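## Task

Take the loose end of the black network patch cord and push it into the port beneath the red label until it clicks and latches, inserting the plug with its latch clip on top. The cord must be at rest shortly after you finish, or the task fails.

## Robot and tools

Robot: two six-joint arms, left_arm and right_arm, each ending in a two-finger parallel gripper with a wrist force sensor and a wrist camera. A fixed camera stand is behind the arms.

Frames. The scene frame has its origin at table-top height midway between the nominal arm bases; +z is up, +x points out over the table, and left_arm is on the +y side (not tied to image left/right). Calibrated bases in the scene frame: left_arm (-0.017, +0.459, +0.023) m, right_arm (-0.044, -0.322, +0.023) m, both almost unrotated. Every hand pose, velocity, target and wrist-camera pose an arm reports is in that arm's own base frame; fixed cameras and the table use the scene frame. Reported hand poses can be off by a few centimetres. On the gripper, +z points along the fingers and the fingers close along x; end_effector_position is the point between the pads, and the fingertips extend 17.5 mm past it. A block about 10 cm long sticks out toward the gripper's -y side.

The 18-number row (used by execute_actions and move): all values in [-1, 1], one flat list covering both arms: left dx, dy, dz, rx, ry, rz, left gripper position, force_limit, speed, then the same nine for the right arm. dx..rz are an offset, not a pose: they count from that arm's Hand target at the start of the action or move, along that arm's base axes, with rotation about the Hand target position; rx, ry, rz form one rotation vector. Scale: 1.0 = 0.6 m or 180 degrees. All six at 0 means hold (or return to) the Hand target. Within one action every row counts from the same start pose, not from the previous row; a new action starts from the updated Hand target, so repeating an offset moves further. Commanded orientation is clipped to within 32 degrees of the measured one each step.

Gripper numbers are absolute settings: position +1 = fully open (50 mm), about -0.65 = pads touching, -1 = close until stopped (use this to grip). force_limit per pad: -1 about 20 N, 0 about 102 N, +1 about 185 N. speed of the gap: -1 20 mm/s, 0 85 mm/s, +1 150 mm/s. Both start at +1. To leave a gripper alone, resend its last three numbers; 0 is a real command. New force_limit/speed only apply after a position change of at least 0.01.

execute_actions: actions is a list of actions; each action is up to 15 rows, one per 1/30 s step, a short action repeating its last row. cameras: list of names, ["all"], or []; an empty actions list returns images and full status.

move: target is one row or a list of up to 15 rows, every row offset from the same Hand targets. speed is path top speed in m/s (0.002 to 3.6, default 0.25; turning up to twice that in rad/s), one value or one per target. blend in metres rounds corners between listed targets (0 = stop at each). stop_force in N (3 to 120, shared by both arms) ends an arm's path when its wrist senses that much push against its motion; don't rely on it for light or loose things or while the gripper rotates; omit it when backing off something. zero (only with stop_force) re-zeroes the sensor first, default true. blocking=false returns early while the move continues (not allowed with stop_force). Paths last 0.5 to 10 s and do not avoid obstacles. The result adds a move: line: done, off_target, moving, held or fault, plus limits=paced (pose clipped) or limits=held (steps withheld).

wait: seconds 0 to 10, arms hold their last command. stop: brakes a running move. zoom_image: camera name and region [x0, y0, x1, y1] in image pixels, at most 504 by 504, from the newest images only. zero_wrist_force: arm = left_arm or right_arm. finished_scene: scene = the current scene's number; irreversible.

Cameras: cam_head_left, cam_head_right, cam_high, cam_low, cam_left_wrist, cam_right_wrist, all 896x504.

Results: Hand target (last commanded pose, which the next offsets start from; the gripper may rest short of it, so send the remaining gap as an offset), end_effector_position (m), end_effector_quat_wxyz, velocities, joint positions and torques, Wrist force/torque in the end effector's own axes (plus the peak since last shown), Tool commands, position_measured (opening mm = (250 - value) x 0.202), and object_status: 0 moving, 1 blocked while opening, 2 blocked while closing (a grip), 3 reached position or pads met (probably nothing held). Check for 2 after gripping. Also motor temperatures, MOTOR HOT (70 °C) and fault lines.

Avoid: arms are stiff, so aiming even slightly past a firm contact can fault; contact torque over 138 N m (first three joints) or 25.7 N m (wrists), or about 150 N of outside force, halts that arm for 10 s. Motors at 85 °C brake the arm for 30 to 60 s; don't hold loads or push at unreachable poses for long. Fast moves overshoot and hit harder. Keep paths away from an arm's own base. Never let the arms press or grip each other. Don't slam fixed or heavy objects, drop things, release moving parts, or let anything leave the table. Leave the cord still and latched before finishing.

Each tool is called in YAML: its name, and indented under it one key for each argument.

## Session

execute_actions:
  actions: []

Scene clock: 0.00 s.
left_arm: end_effector_position=(+0.0902, -0.0930, +0.3269) position_measured=3 object_status=3 end_effector_quat_wxyz=(-0.224, +0.810, +0.536, -0.081) | right_arm: end_effector_position=(+0.3121, -0.3601, +0.2382) position_measured=3 object_status=3 end_effector_quat_wxyz=(-0.029, +0.972, +0.034, +0.229)
Joint positions: left_arm=[-1.29 -2.236 1.983 -0.925 -1.854 -0.832] | right_arm=[2.368 -1.441 -2.074 -0.907 1.941 0.782]
Joint velocities: within noise
Joint torques (N m): no reading
Motor temperatures (°C): left_arm=[33 34 33 41 39 40] | right_arm=[33 34 32 41 42 44]
Wrist force (N): no reading
Wrist torque (N m): no reading
Wrist force, peak (N): no reading
Hand target: left_arm +0.0902, -0.0930, +0.3269; -0.224, +0.810, +0.536, -0.081 | right_arm +0.3121, -0.3601, +0.2382; -0.029, +0.972, +0.034, +0.229
Tool commands: left_gripper/position=+1.0 left_gripper/force_limit=+1.0 left_gripper/speed=+1.0 right_gripper/position=+1.0 right_gripper/force_limit=+1.0 right_gripper/speed=+1.0

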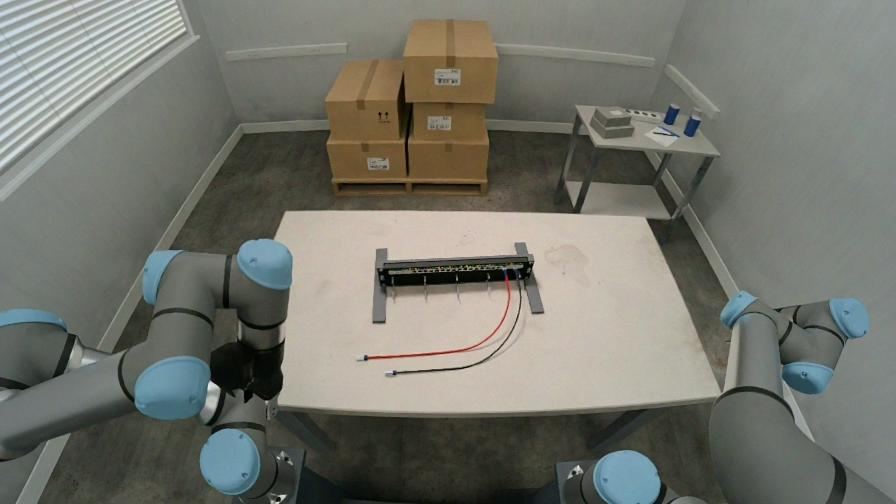

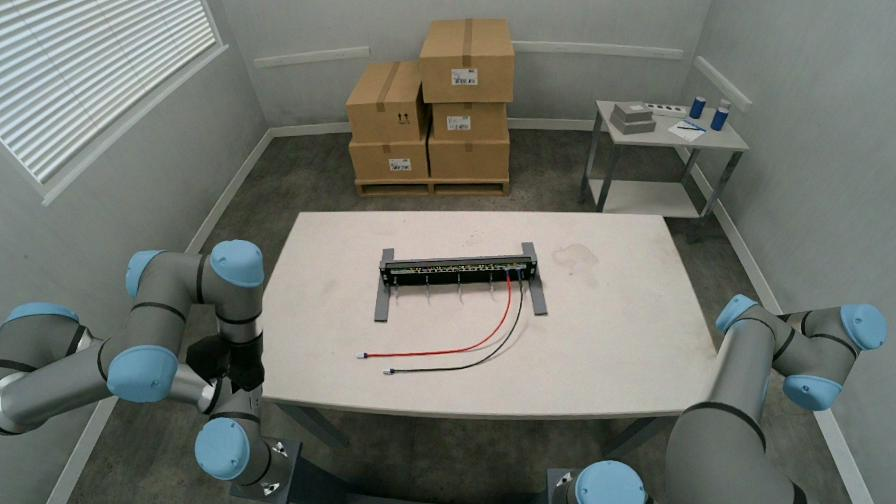

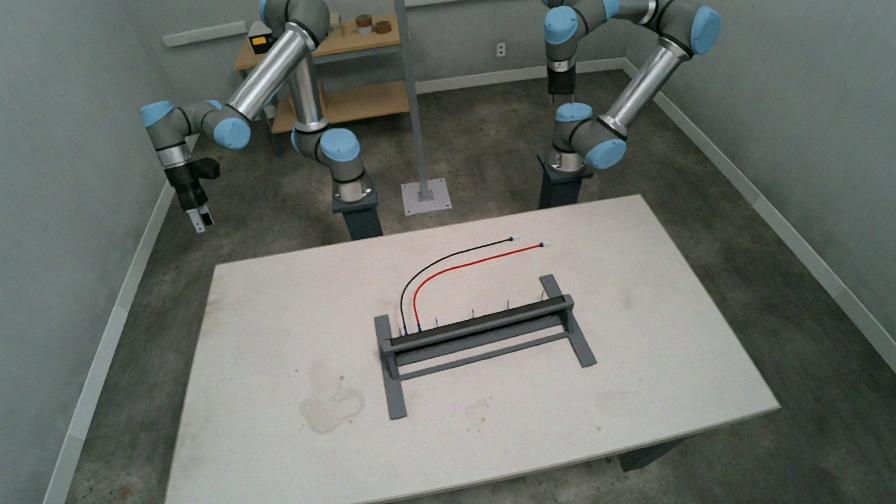

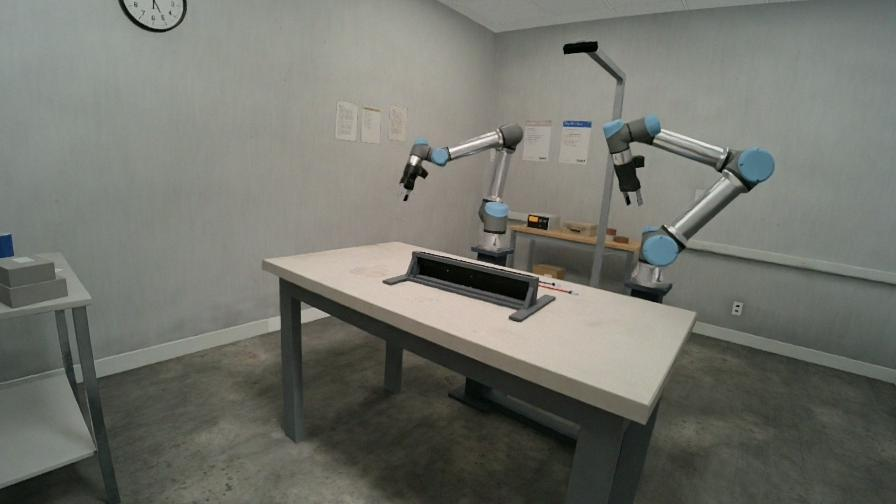

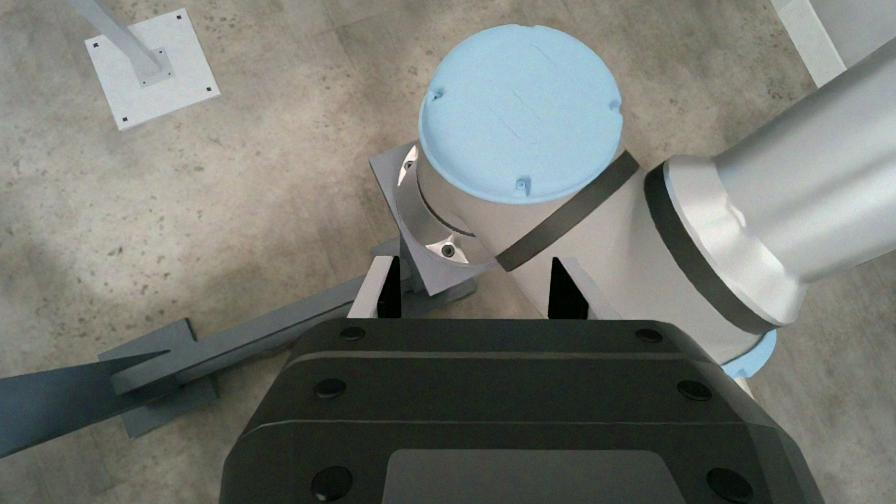

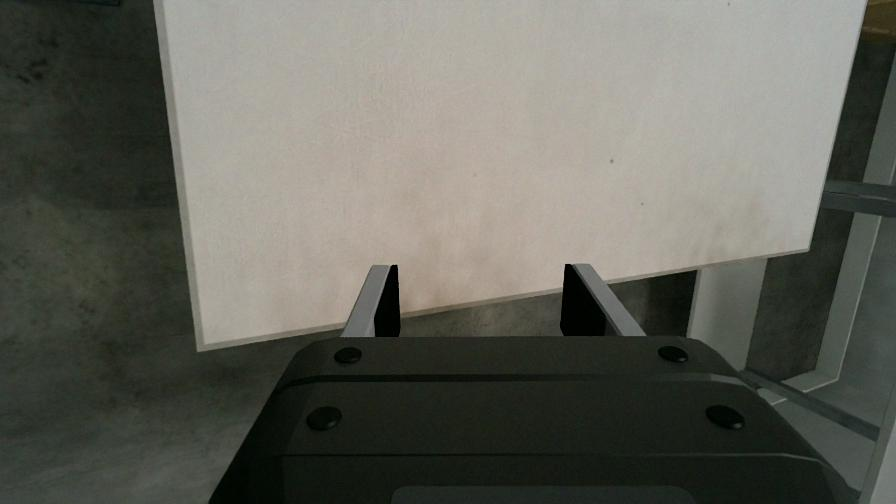

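zoom_image:
  camera: "cam_head_left"
  region: [340, 230, 560, 390]

zoom_image:
  camera: "cam_head_right"
  region: [370, 235, 560, 315]

zoom_image:
  camera: "cam_head_right"
  region: [350, 340, 450, 390]

zoom_image:
  camera: "cam_high"
  region: [380, 220, 610, 400]

Scaled by 2.291 from the camera's 896x504 image, which has a finer 1280x720 frame.

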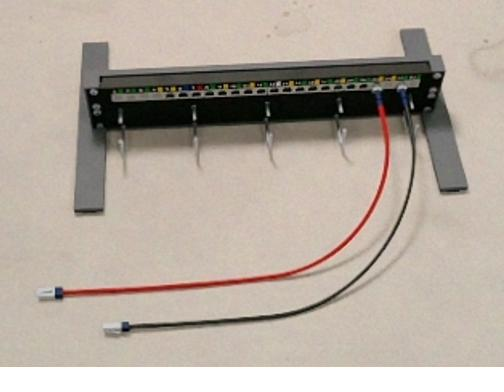

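Scaled by 2.653 from the camera's 896x504 image, which has a finer 1280x720 frame.

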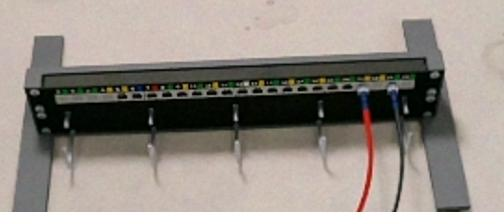

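Scaled by 5.040 from the camera's 896x504 image, which has a finer 1280x720 frame.

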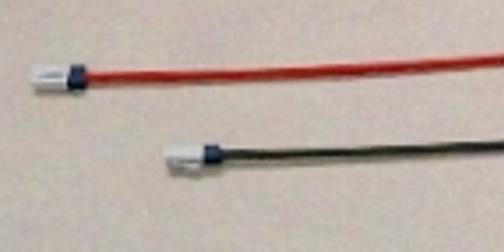

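Scaled by 2.191 from the camera's 896x504 image, which has a finer 1280x720 frame.

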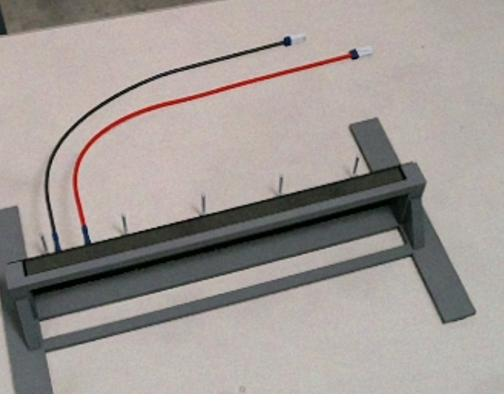

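move:
  target: [0.355,-0.315,-0.262,0.0614,-0.17,0.614,1,1,1,0,0,0,0,0,0,1,1,1]
  speed: 0.4
  cameras: ["cam_left_wrist","cam_head_left"]

Scene clock: 83.90 s.
left_arm: end_effector_position=(+0.3031, -0.2821, +0.1697) position_measured=3 object_status=3 end_effector_quat_wxyz=(+0.000, +0.000, +1.000, +0.001) | right_arm: end_effector_position=(+0.3121, -0.3601, +0.2382) position_measured=3 object_status=3 end_effector_quat_wxyz=(-0.029, +0.972, +0.034, +0.229)
Joint positions: left_arm=[-1.078 -1.733 2.134 -1.971 -1.57 -2.649] | right_arm=[2.368 -1.441 -2.074 -0.907 1.941 0.782]
Joint torques (N m): left_arm=[12.2 -21.46 -18.46 -1.08 -1.14 -2.21] | right_arm=[1.66 18.6 23.22 3.56 0.66 -0.18]
Wrist force (N): left_arm=[0.7 -0.5 1.0] | right_arm=[0.2 0.2 -0.1]
Wrist torque (N m): left_arm=[-0.06 -0.06 0.06] | right_arm=[0.03 -0.04 0.01]
Wrist force, peak (N): left_arm=[-0.1 -1.5 1.4] | right_arm=[-0.5 -0.3 -0.1]
Hand target: left_arm +0.3032, -0.2820, +0.1697; +0.000, -0.001, +1.000, +0.001 | right_arm +0.3121, -0.3601, +0.2382; -0.029, +0.972, +0.034, +0.229
Off the commanded pose: left_arm 0.000 m, 0 deg | right_arm 0.000 m, 0 deg.
move: done
camera_calibration:
cam_left_wrist: T_world_to_cam=[[-0.999804, -0.0168875, -0.0103225, 0.31003], [-0.0193966, 0.93979, 0.3412, 0.232692], [0.00393895, 0.341334, -0.939934, 0.388752], [0, 0, 0, 1]] pos_world=[0.312951, -0.346141, 0.289207]
Images, in order (width x height): cam_head_left 896x504, cam_left_wrist 896x504.

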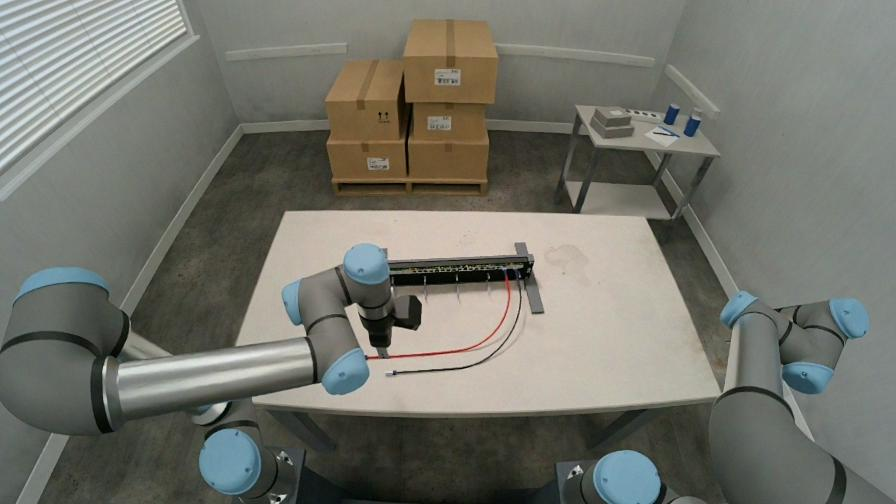

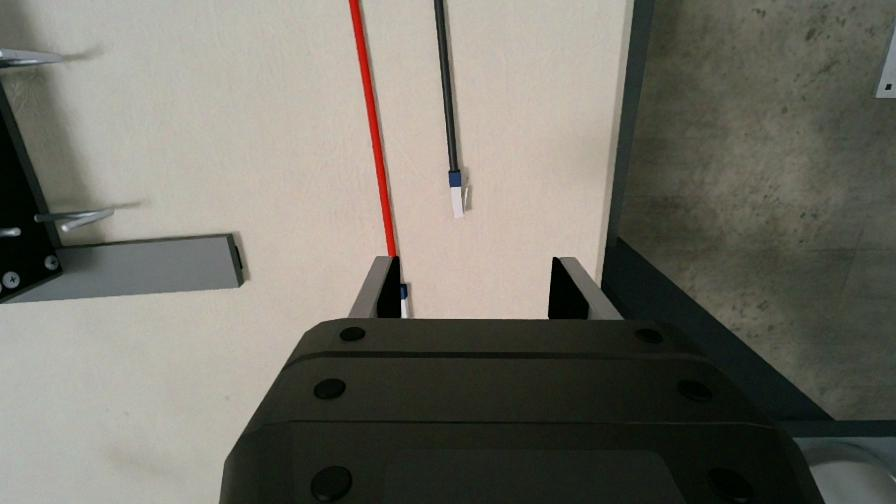

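zoom_image:
  camera: "cam_left_wrist"
  region: [410, 150, 510, 230]

zoom_image:
  camera: "cam_left_wrist"
  region: [0, 20, 260, 310]

Scaled by 5.040 from the camera's 896x504 image, which has a finer 1280x720 frame.

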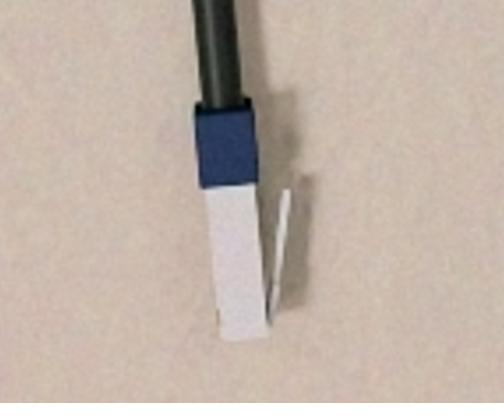

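Scaled by 1.738 from the camera's 896x504 image, which has a finer 1280x720 frame.

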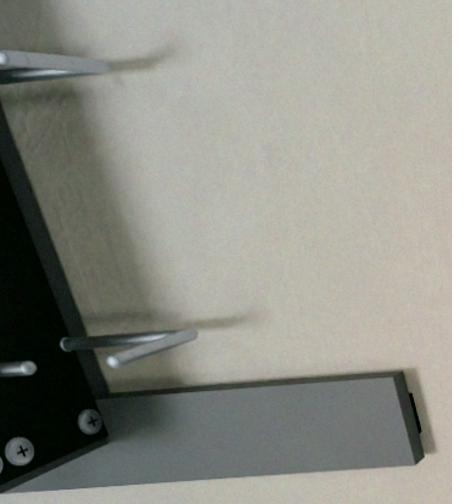

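zoom_image:
  camera: "cam_left_wrist"
  region: [320, 230, 650, 340]

zoom_image:
  camera: "cam_head_left"
  region: [330, 230, 450, 370]

Scaled by 1.527 from the camera's 896x504 image, which has a finer 1280x720 frame.

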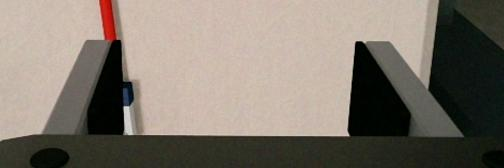

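Scaled by 3.600 from the camera's 896x504 image, which has a finer 1280x720 frame.

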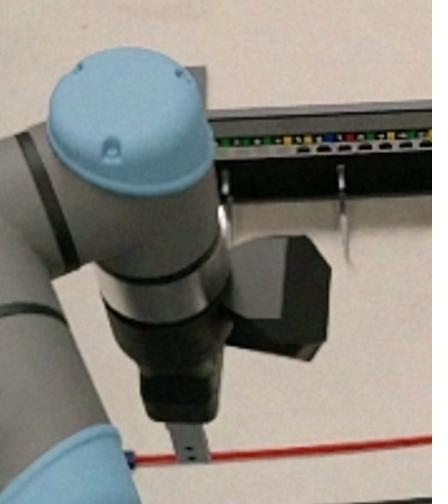

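move:
  target: [0.328,-0.17,-0.055,0.109,-0.109,-0.4914,1,1,1,0,0,0,0,0,0,1,1,1]
  speed: 0.4
  cameras: ["cam_left_wrist","cam_head_right"]

zoom_image:
  camera: "cam_left_wrist"
  region: [300, 100, 600, 260]

Scene clock: 236.00 s.
left_arm: end_effector_position=(+0.5000, -0.3839, +0.1366) position_measured=3 object_status=3 end_effector_quat_wxyz=(+0.154, +0.690, +0.691, +0.153) | right_arm: end_effector_position=(+0.3121, -0.3601, +0.2382) position_measured=3 object_status=3 end_effector_quat_wxyz=(-0.029, +0.972, +0.034, +0.229)
Joint positions: left_arm=[-1.023 -1.303 1.913 -2.42 -1.201 -0.98] | right_arm=[2.368 -1.441 -2.074 -0.907 1.941 0.782]
Joint torques (N m): left_arm=[-13.01 -45.38 -16.37 -2.47 0.35 2.63] | right_arm=[2.16 17.98 23.3 3.62 0.68 -0.07]
Wrist force (N): left_arm=[0.2 -0.3 0.7] | right_arm=[0.1 0.0 -0.1]
Wrist torque (N m): left_arm=[-0.04 -0.07 0.25] | right_arm=[0.00 -0.02 0.01]
Wrist force, peak (N): left_arm=[1.2 0.0 1.2] | right_arm=[0.4 -0.4 0.3]
Hand target: left_arm +0.5000, -0.3840, +0.1367; +0.154, +0.690, +0.691, +0.153 | right_arm +0.3121, -0.3601, +0.2382; -0.029, +0.972, +0.034, +0.229
Off the commanded pose: left_arm 0.000 m, 0 deg | right_arm 0.000 m, 0 deg.
move: done
camera_calibration:
cam_left_wrist: T_world_to_cam=[[-0.0116492, 0.999792, -0.0167697, 0.401886], [0.707393, 0.0200931, 0.706535, -0.422918], [0.706724, -0.00363221, -0.70748, -0.123946], [0, 0, 0, 1]] pos_world=[0.391446, -0.393754, 0.217856]
Images, in order (width x height): cam_head_right 896x504, cam_left_wrist 896x504.

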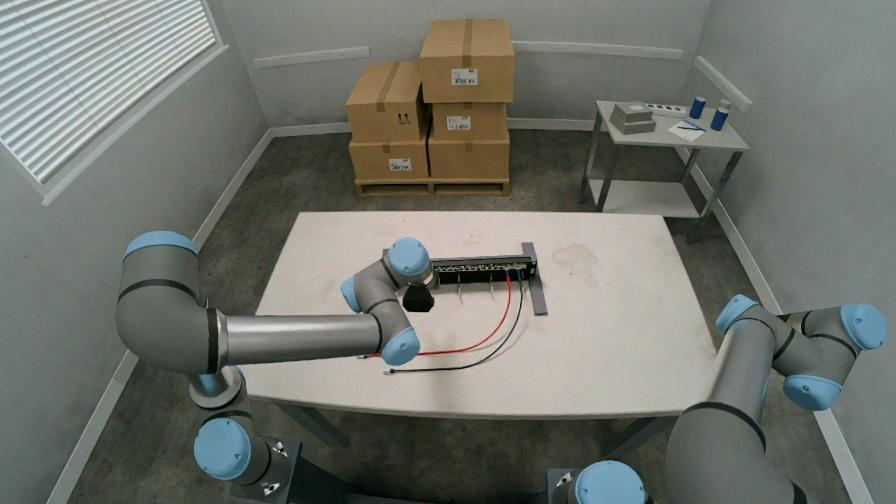

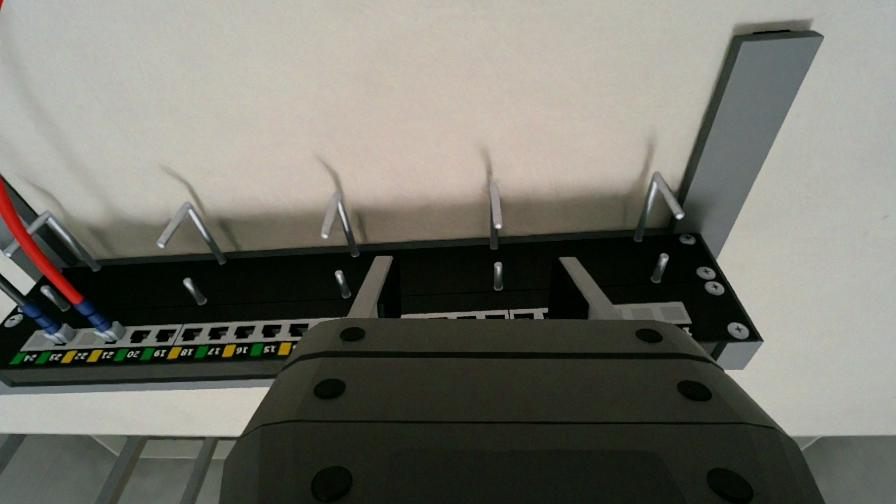

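Scaled by 1.680 from the camera's 896x504 image, which has a finer 1280x720 frame.

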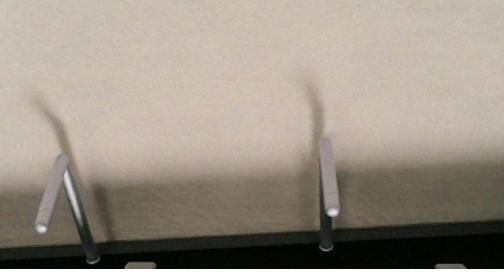

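move:
  target: [-0.167,0.44,0.272,0,0.139,0,1,1,1,0.23,0.6,0.02,-0.0277,0.146,0.0163,1,1,1]
  speed: 0.5

move:
  target: [0,0,0,0,0,0,1,1,1,-0.205,0.785,-0.205,0,0,0,1,1,1]
  speed: 0.4
  cameras: ["cam_right_wrist","cam_head_right"]

Scene clock: 319.50 s.
left_arm: end_effector_position=(+0.3998, -0.1201, +0.2999) position_measured=3 object_status=3 end_effector_quat_wxyz=(+0.001, +0.707, +0.708, +0.000) | right_arm: end_effector_position=(+0.4501, -0.0001, +0.2502) position_measured=3 object_status=3 end_effector_quat_wxyz=(+0.000, +0.998, +0.061, +0.000)
Joint positions: left_arm=[-0.617 -1.799 1.844 -1.617 -1.57 -0.618] | right_arm=[3.442 -1.441 -1.892 -1.379 1.571 1.749]
Joint torques (N m): left_arm=[3.75 -12.86 -28.4 -0.18 0.68 0.1] | right_arm=[9.76 11.64 30.75 3.73 -2.1 1.53]
Wrist force (N): left_arm=[-0.3 -0.5 -0.1] | right_arm=[0.6 -0.9 -0.1]
Wrist torque (N m): left_arm=[-0.12 0.08 0.09] | right_arm=[-0.07 0.15 -0.08]
Wrist force, peak (N): left_arm=[3.0 -1.4 -2.0] | right_arm=[3.1 -5.7 -0.4]
Hand target: left_arm +0.3998, -0.1200, +0.2999; +0.000, +0.707, +0.707, +0.000 | right_arm +0.4501, -0.0001, +0.2502; +0.000, +0.998, +0.061, +0.000
Off the commanded pose: left_arm 0.000 m, 0 deg | right_arm 0.000 m, 0 deg.
move: done

Scene clock: 321.30 s.
left_arm: end_effector_position=(+0.3998, -0.1200, +0.2999) position_measured=3 object_status=3 end_effector_quat_wxyz=(+0.000, +0.707, +0.707, +0.000) | right_arm: end_effector_position=(+0.3272, +0.4708, +0.1272) position_measured=3 object_status=3 end_effector_quat_wxyz=(+0.000, +0.998, +0.061, +0.000)
Joint positions: left_arm=[-0.617 -1.799 1.844 -1.617 -1.57 -0.618] | right_arm=[4.34 -1.839 -1.797 -1.077 1.571 2.647]
Joint torques (N m): left_arm=[12.86 -26.11 -35.39 -0.03 -0.88 2.55] | right_arm=[7.98 26.92 28.96 1.42 -0.89 0.57]
Wrist force (N): left_arm=[-0.2 -0.8 0.0] | right_arm=[0.6 -1.0 -0.1]
Wrist torque (N m): left_arm=[-0.16 0.07 0.08] | right_arm=[-0.10 0.14 -0.10]
Wrist force, peak (N): left_arm=[-0.2 -1.1 0.0] | right_arm=[0.3 -6.5 0.5]
Hand target: left_arm +0.3998, -0.1200, +0.2999; +0.000, +0.707, +0.707, +0.000 | right_arm +0.3271, +0.4709, +0.1272; +0.000, +0.998, +0.061, +0.000
Off the commanded pose: left_arm 0.000 m, 0 deg | right_arm 0.000 m, 0 deg.
move: done
camera_calibration:
cam_right_wrist: T_world_to_cam=[[0.991692, 0.128615, -0.00226073, -0.379899], [0.12215, -0.936044, 0.330001, 0.378334], [0.0403268, -0.327536, -0.943978, 0.387726], [0, 0, 0, 1]] pos_world=[0.314894, 0.529993, 0.240296]
Images, in order (width x height): cam_head_right 896x504, cam_right_wrist 896x504.

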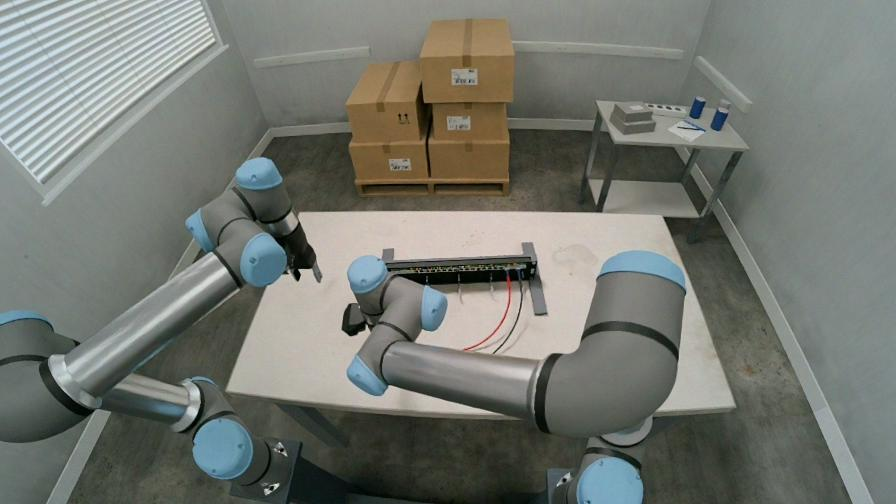

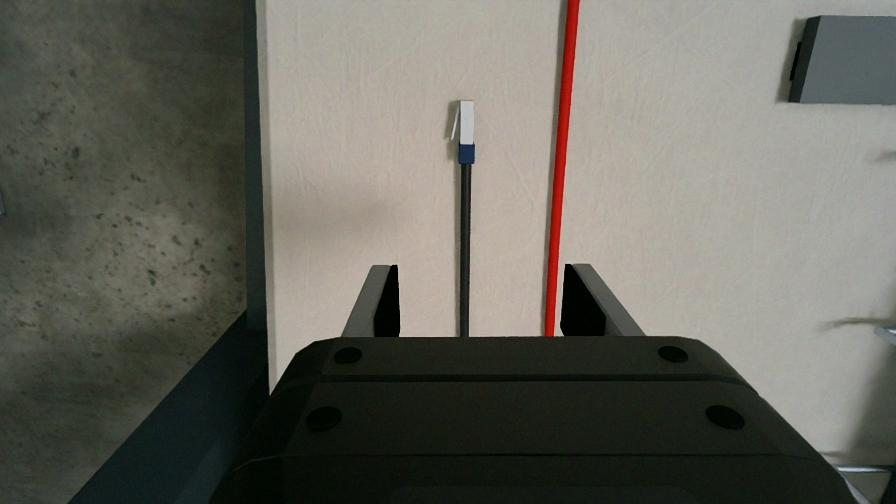

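move:
  target: [0,0,0,0,0,0,1,1,1,0.0003,-0.0035,-0.2,0,0,0,0.3,-0.6,1]
  speed: 0.25

move:
  target: [0,0,0,0,0,0,1,1,1,0,0,-0.035,0,0,0,0.3,-0.6,1]
  speed: 0.012
  stop_force: 5
  cameras: ["cam_right_wrist"]

Scene clock: 364.20 s.
left_arm: end_effector_position=(+0.3998, -0.1200, +0.2999) position_measured=3 object_status=3 end_effector_quat_wxyz=(+0.000, +0.707, +0.707, +0.000) | right_arm: end_effector_position=(+0.3273, +0.4688, +0.0073) position_measured=107 object_status=3 end_effector_quat_wxyz=(+0.000, +0.998, +0.061, +0.000)
Joint positions: left_arm=[-0.617 -1.799 1.844 -1.617 -1.57 -0.618] | right_arm=[4.338 -2.013 -1.924 -0.775 1.571 2.646]
Joint torques (N m): left_arm=[12.08 -26.18 -35.15 -0.13 -0.87 2.58] | right_arm=[-4.96 31.79 15.41 4.76 -1.81 -1.5]
Wrist force (N): left_arm=[-0.1 -0.4 -0.3] | right_arm=[1.0 -1.0 -0.5]
Wrist torque (N m): left_arm=[-0.10 0.06 0.08] | right_arm=[-0.07 0.06 -0.11]
Wrist force, peak (N): left_arm=[0.0 -1.0 -0.1] | right_arm=[0.8 -1.4 -3.8]
Hand target: left_arm +0.3998, -0.1200, +0.2999; +0.000, +0.707, +0.707, +0.000 | right_arm +0.3273, +0.4688, +0.0072; +0.000, +0.998, +0.061, +0.000
Off the commanded pose: left_arm 0.000 m, 0 deg | right_arm 0.000 m, 0 deg.
move: done

Scene clock: 366.23 s.
left_arm: end_effector_position=(+0.3998, -0.1200, +0.2999) position_measured=3 object_status=3 end_effector_quat_wxyz=(+0.000, +0.707, +0.707, +0.000) | right_arm: end_effector_position=(+0.3273, +0.4688, -0.0048) position_measured=107 object_status=3 end_effector_quat_wxyz=(+0.000, +0.998, +0.061, +0.000)
Joint positions: left_arm=[-0.617 -1.799 1.844 -1.617 -1.57 -0.618] | right_arm=[4.338 -2.035 -1.932 -0.745 1.571 2.646]
Joint torques (N m): left_arm=[12.95 -26.18 -35.43 -0.16 -0.7 2.54] | right_arm=[1.55 37.63 17.06 -1.63 -2.16 0.75]
Wrist force (N): left_arm=[-0.3 -0.6 -0.2] | right_arm=[2.0 -4.4 -15.0]
Wrist torque (N m): left_arm=[-0.13 0.09 0.08] | right_arm=[-0.03 0.46 -0.16]
Wrist force, peak (N): left_arm=[0.0 -1.2 -0.4] | right_arm=[-3.2 7.4 -42.4]
Hand target: left_arm +0.3998, -0.1200, +0.2999; +0.000, +0.707, +0.707, +0.000 | right_arm +0.3273, +0.4688, -0.0048; +0.000, +0.998, +0.061, +0.000 (not the last commanded pose)
Off the commanded pose: left_arm 0.000 m, 0 deg | right_arm 0.009 m, 0 deg.
move: contact (right_arm)
camera_calibration:
cam_right_wrist: T_world_to_cam=[[0.991697, 0.128576, -0.00233774, -0.380012], [0.122144, -0.936091, 0.329871, 0.420052], [0.040225, -0.327417, -0.944023, 0.262436], [0, 0, 0, 1]] pos_world=[0.314993, 0.527993, 0.108295]
Images, in order (width x height): cam_right_wrist 896x504.

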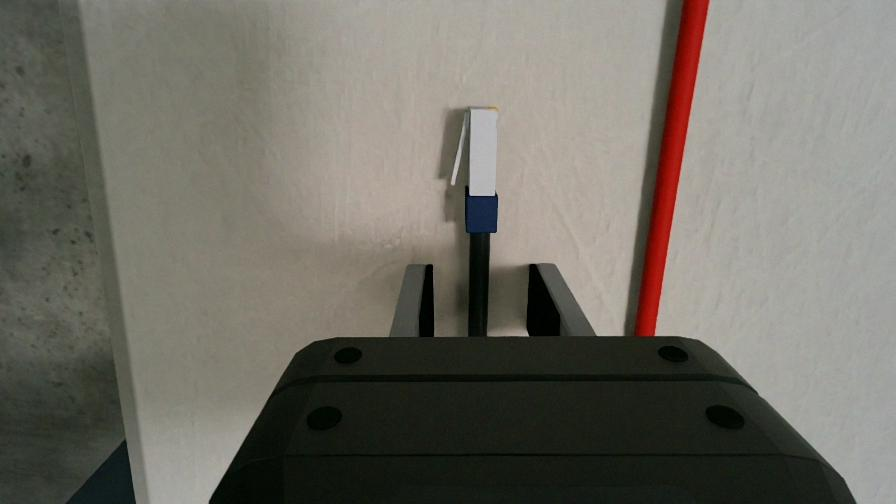

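move:
  target: [0,0,0,0,0,0,1,1,1,0,0,0.0027,0,0,0,0.3,-0.6,1]
  speed: 0.05

move:
  target: [0,0,0,0,0,0,1,1,1,0,0,0,0,0,0,-1,-0.8,-0.6]
  cameras: ["cam_right_wrist"]

Scene clock: 377.70 s.
left_arm: end_effector_position=(+0.3998, -0.1200, +0.2999) position_measured=3 object_status=3 end_effector_quat_wxyz=(+0.000, +0.707, +0.707, +0.000) | right_arm: end_effector_position=(+0.3273, +0.4688, -0.0032) position_measured=107 object_status=3 end_effector_quat_wxyz=(+0.000, +0.998, +0.061, +0.000)
Joint positions: left_arm=[-0.617 -1.799 1.844 -1.617 -1.57 -0.618] | right_arm=[4.338 -2.032 -1.931 -0.749 1.571 2.646]
Joint torques (N m): left_arm=[12.72 -25.95 -35.7 -0.22 -0.72 2.42] | right_arm=[1.59 42.15 24.09 1.45 -2.29 0.9]
Wrist force (N): left_arm=[0.1 -0.6 0.1] | right_arm=[0.8 -1.0 -0.3]
Wrist torque (N m): left_arm=[-0.13 0.03 0.08] | right_arm=[-0.07 0.10 -0.12]
Wrist force, peak (N): left_arm=[-0.1 -1.0 -0.3] | right_arm=[2.2 -4.2 -15.3]
Hand target: left_arm +0.3998, -0.1200, +0.2999; +0.000, +0.707, +0.707, +0.000 | right_arm +0.3273, +0.4688, -0.0032; +0.000, +0.998, +0.061, +0.000
Off the commanded pose: left_arm 0.000 m, 0 deg | right_arm 0.000 m, 0 deg.
move: done

Scene clock: 378.43 s.
left_arm: end_effector_position=(+0.3998, -0.1200, +0.2999) position_measured=3 object_status=3 end_effector_quat_wxyz=(+0.000, +0.707, +0.707, +0.000) | right_arm: end_effector_position=(+0.3273, +0.4688, -0.0032) position_measured=226 object_status=2 end_effector_quat_wxyz=(+0.000, +0.998, +0.061, +0.000)
Joint positions: left_arm=[-0.617 -1.799 1.844 -1.617 -1.57 -0.618] | right_arm=[4.338 -2.032 -1.931 -0.749 1.571 2.646]
Joint torques (N m): left_arm=[12.46 -26.48 -35.29 -0.33 -0.76 2.43] | right_arm=[2.6 36.31 23.33 4.29 -2.14 0.64]
Wrist force (N): left_arm=[-0.1 -0.7 0.1] | right_arm=[1.2 -1.2 -0.5]
Wrist torque (N m): left_arm=[-0.16 0.04 0.08] | right_arm=[-0.10 0.04 -0.12]
Wrist force, peak (N): left_arm=[0.0 -0.9 -0.3] | right_arm=[1.1 -1.5 -0.4]
Hand target: left_arm +0.3998, -0.1200, +0.2999; +0.000, +0.707, +0.707, +0.000 | right_arm +0.3273, +0.4688, -0.0032; +0.000, +0.998, +0.061, +0.000
Off the commanded pose: left_arm 0.000 m, 0 deg | right_arm 0.000 m, 0 deg.
move: done
camera_calibration:
cam_right_wrist: T_world_to_cam=[[0.991697, 0.128576, -0.00233774, -0.380107], [0.122144, -0.936091, 0.329871, 0.419512], [0.040225, -0.327417, -0.944023, 0.263943], [0, 0, 0, 1]] pos_world=[0.315093, 0.527993, 0.109895]
Images, in order (width x height): cam_right_wrist 896x504.

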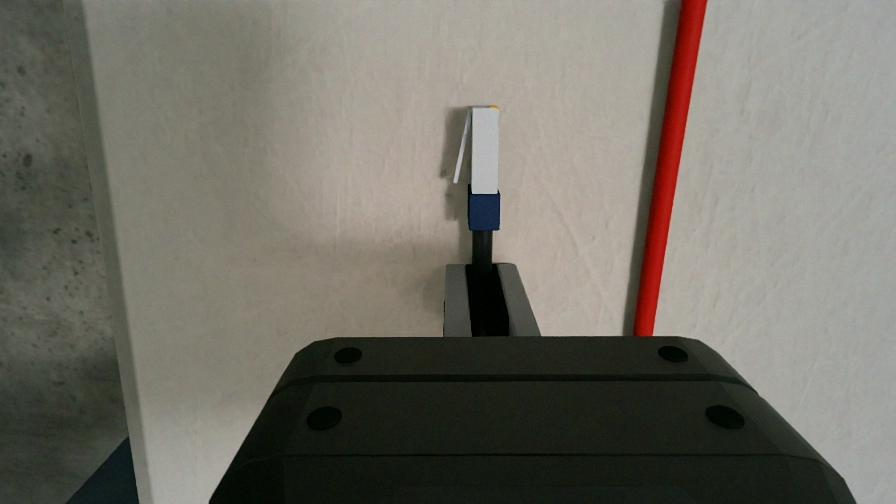

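move:
  target:
    - [0,0,0,0,0,0,1,1,1,0,0,0.167,0,0,0,-1,-0.8,-0.6]
    - [0,0,0,0,0,0,1,1,1,0.133,-0.23,0.333,0.3656,0.4132,-0.4132,-1,-0.8,-0.6]
  speed: 0.3
  blend: 0.05
  cameras: ["all"]

Scene clock: 408.43 s.
left_arm: end_effector_position=(+0.3998, -0.1200, +0.2999) position_measured=3 object_status=3 end_effector_quat_wxyz=(+0.000, +0.707, +0.707, +0.000) | right_arm: end_effector_position=(+0.4072, +0.3309, +0.1966) position_measured=226 object_status=2 end_effector_quat_wxyz=(+0.500, -0.500, +0.500, +0.500) end_effector_velocity=(+0.000, +0.000, +0.000) end_effector_angular_velocity=(+0.001, +0.002, +0.000)
Joint positions: left_arm=[-0.617 -1.799 1.844 -1.617 -1.57 -0.618] | right_arm=[3.644 -2.315 -2.13 1.302 2.639 4.711]
Joint velocities: left_arm=[within noise] | right_arm=[0 0 0 0.003 0 0.005]
Joint torques (N m): left_arm=[12.94 -26.16 -35.41 -0.35 -0.7 2.48] | right_arm=[8.8 44.31 0.84 2.95 0.28 1.64]
Wrist force (N): left_arm=[0.1 -0.9 0.1] | right_arm=[3.0 -5.1 -1.9]
Wrist torque (N m): left_arm=[-0.18 0.02 0.08] | right_arm=[-0.95 0.18 -0.50]
Wrist force, peak (N): left_arm=[-0.5 -1.0 -0.2] | right_arm=[3.5 -4.9 -2.8]
Hand target: left_arm +0.3998, -0.1200, +0.2999; +0.000, +0.707, +0.707, +0.000 | right_arm +0.4071, +0.3308, +0.1966; +0.500, -0.500, +0.500, +0.500
Off the commanded pose: left_arm 0.000 m, 0 deg | right_arm 0.000 m, 0 deg.
move: done
camera_calibration:
cam_left_wrist: T_world_to_cam=[[-0.0172979, 0.999797, -0.0103608, 0.13998], [0.939783, 0.0197954, 0.341198, -0.456072], [0.341334, -0.00383491, -0.939934, 0.279111], [0, 0, 0, 1]] pos_world=[0.33576, -0.129853, 0.419407]
cam_right_wrist: T_world_to_cam=[[0.00732172, 0.00177909, -0.999972, 0.197813], [-0.943812, -0.330396, -0.00749835, 0.514739], [-0.3304, 0.943841, -0.000739945, -0.0509473], [0, 0, 0, 1]] pos_world=[0.467536, 0.217802, 0.20163]

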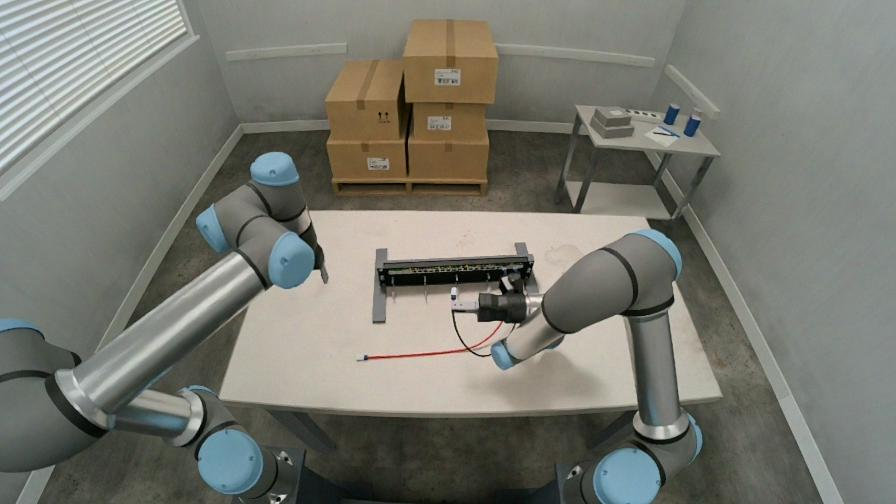

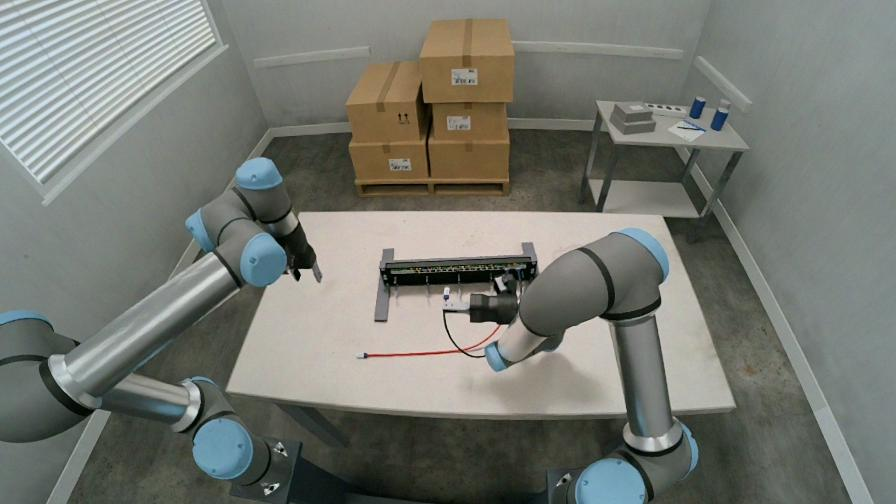

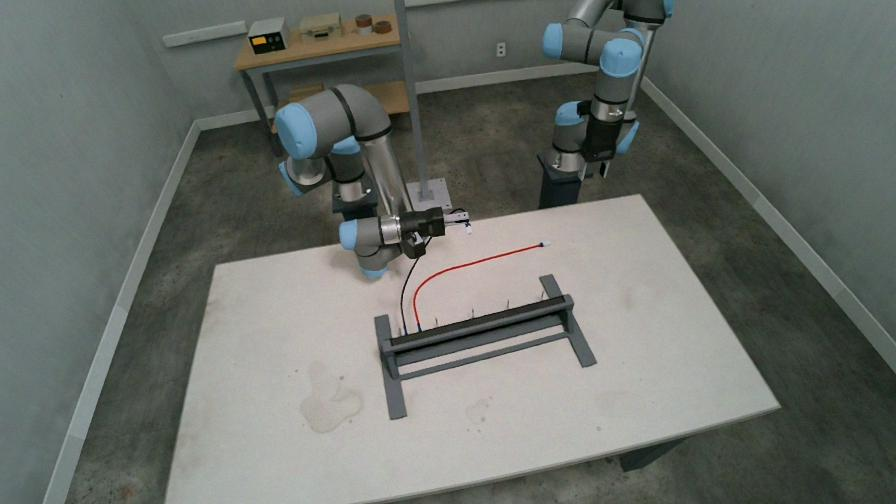

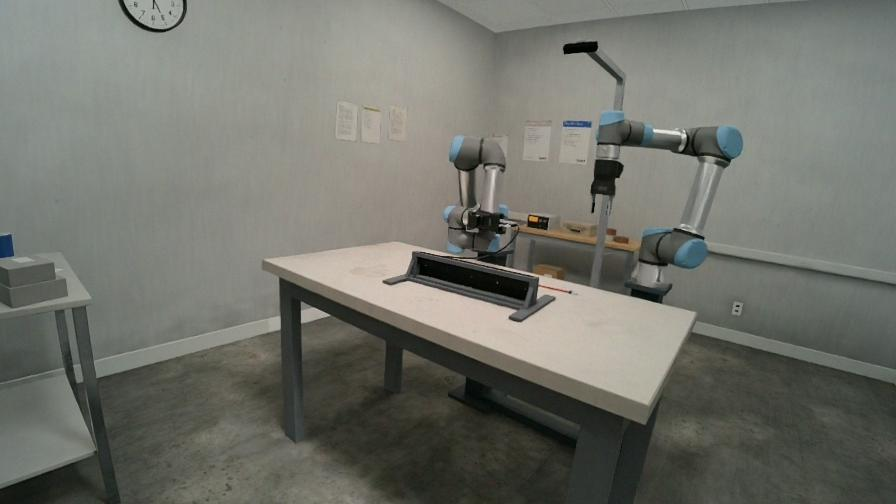

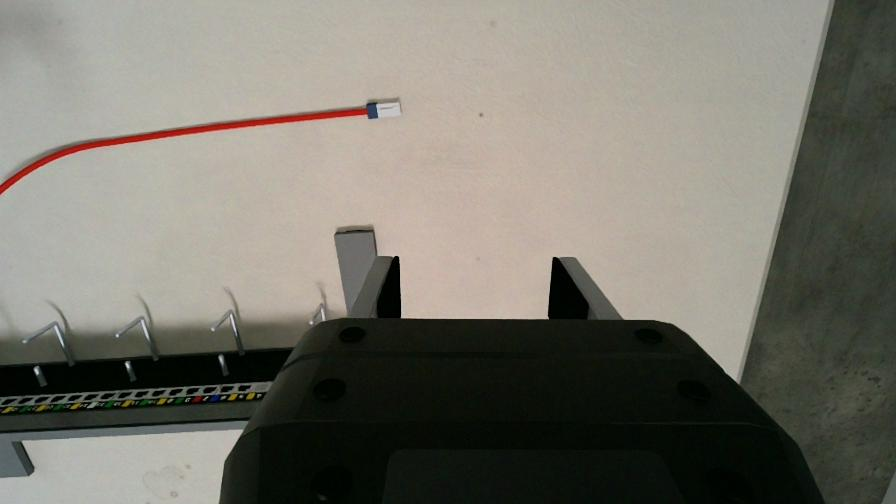

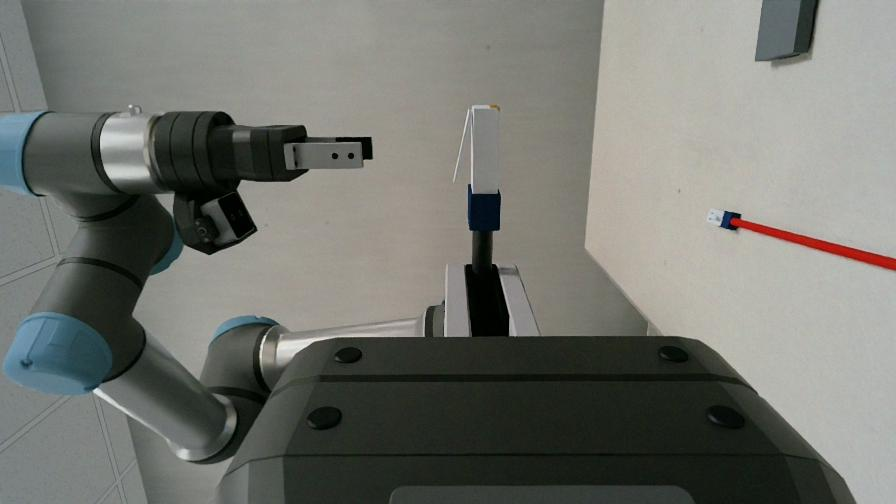

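move:
  target: [0.03,-0.535,-0.04,0,0,0,0.6,1,1,0,0,0,0,0,0,-1,-0.8,-0.6]
  speed: 0.3
  cameras: ["cam_left_wrist","cam_right_wrist","cam_head_left"]

Scene clock: 441.27 s.
left_arm: end_effector_position=(+0.4177, -0.4409, +0.2759) position_measured=63 object_status=3 end_effector_quat_wxyz=(+0.000, +0.707, +0.707, +0.000) | right_arm: end_effector_position=(+0.4071, +0.3308, +0.1966) position_measured=226 object_status=2 end_effector_quat_wxyz=(+0.500, -0.500, +0.500, +0.500)
Joint positions: left_arm=[-1.034 -1.327 1.43 -1.674 -1.57 -1.035] | right_arm=[3.644 -2.314 -2.131 1.303 2.639 4.711]
Joint torques (N m): left_arm=[7.01 -26.02 -36.02 -5.36 0.63 1.34] | right_arm=[9.07 45.27 -1.05 0.34 -1.48 -1.35]
Wrist force (N): left_arm=[-0.1 -0.3 0.5] | right_arm=[2.6 -4.7 -1.6]
Wrist torque (N m): left_arm=[-0.04 0.00 0.07] | right_arm=[-0.89 0.24 -0.53]
Wrist force, peak (N): left_arm=[-4.0 -0.6 0.5] | right_arm=[3.1 -5.4 -2.1]
Hand target: left_arm +0.4178, -0.4410, +0.2759; +0.000, +0.707, +0.707, +0.000 | right_arm +0.4071, +0.3308, +0.1966; +0.500, -0.500, +0.500, +0.500
Off the commanded pose: left_arm 0.000 m, 0 deg | right_arm 0.000 m, 0 deg.
move: done
camera_calibration:
cam_left_wrist: T_world_to_cam=[[-0.0172036, 0.999799, -0.0103277, 0.46083], [0.939785, 0.0196954, 0.341199, -0.458399], [0.341334, -0.00383592, -0.939934, 0.249212], [0, 0, 0, 1]] pos_world=[0.35366, -0.450753, 0.395407]
cam_right_wrist: T_world_to_cam=[[0.00728897, 0.00187309, -0.999972, 0.19791], [-0.943844, -0.330306, -0.00749856, 0.514641], [-0.330311, 0.943872, -0.000639687, -0.0510493], [0, 0, 0, 1]] pos_world=[0.467436, 0.217803, 0.20173]
Images, in order (width x height): cam_head_left 896x504, cam_left_wrist 896x504, cam_right_wrist 896x504.

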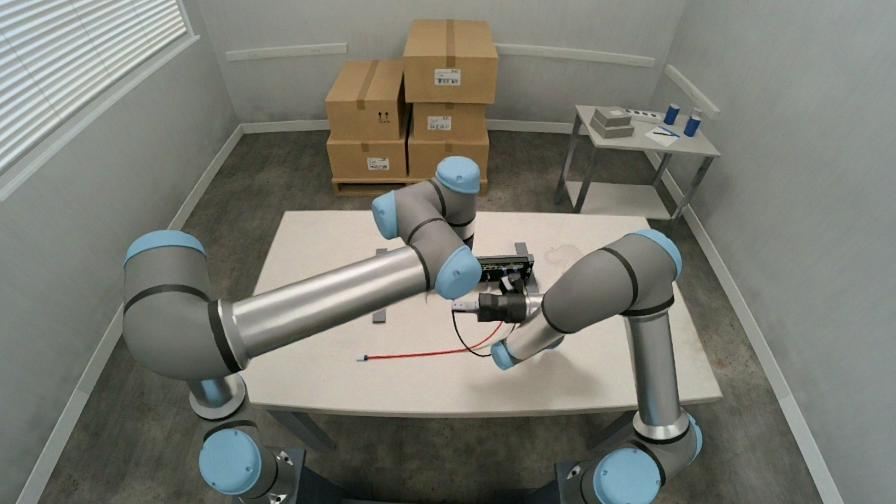

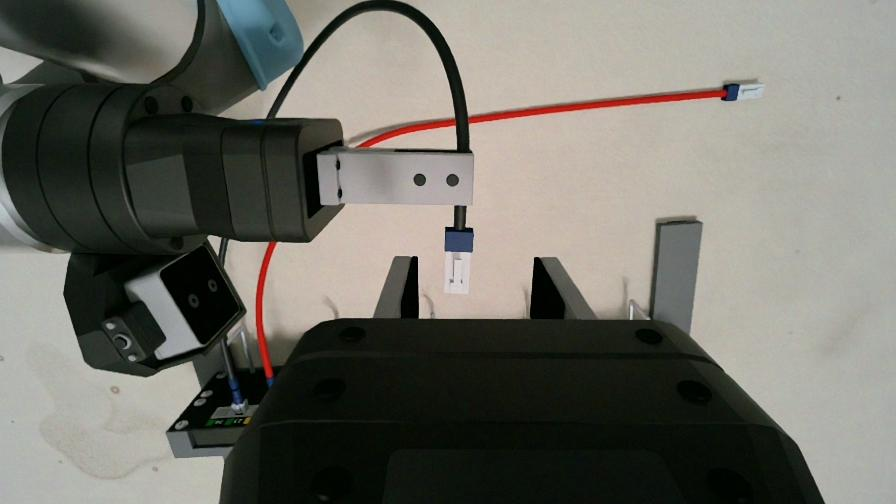

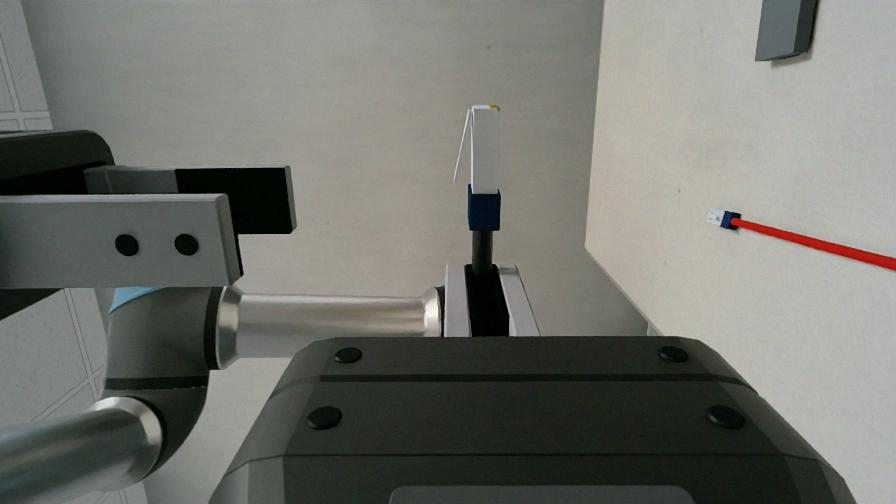

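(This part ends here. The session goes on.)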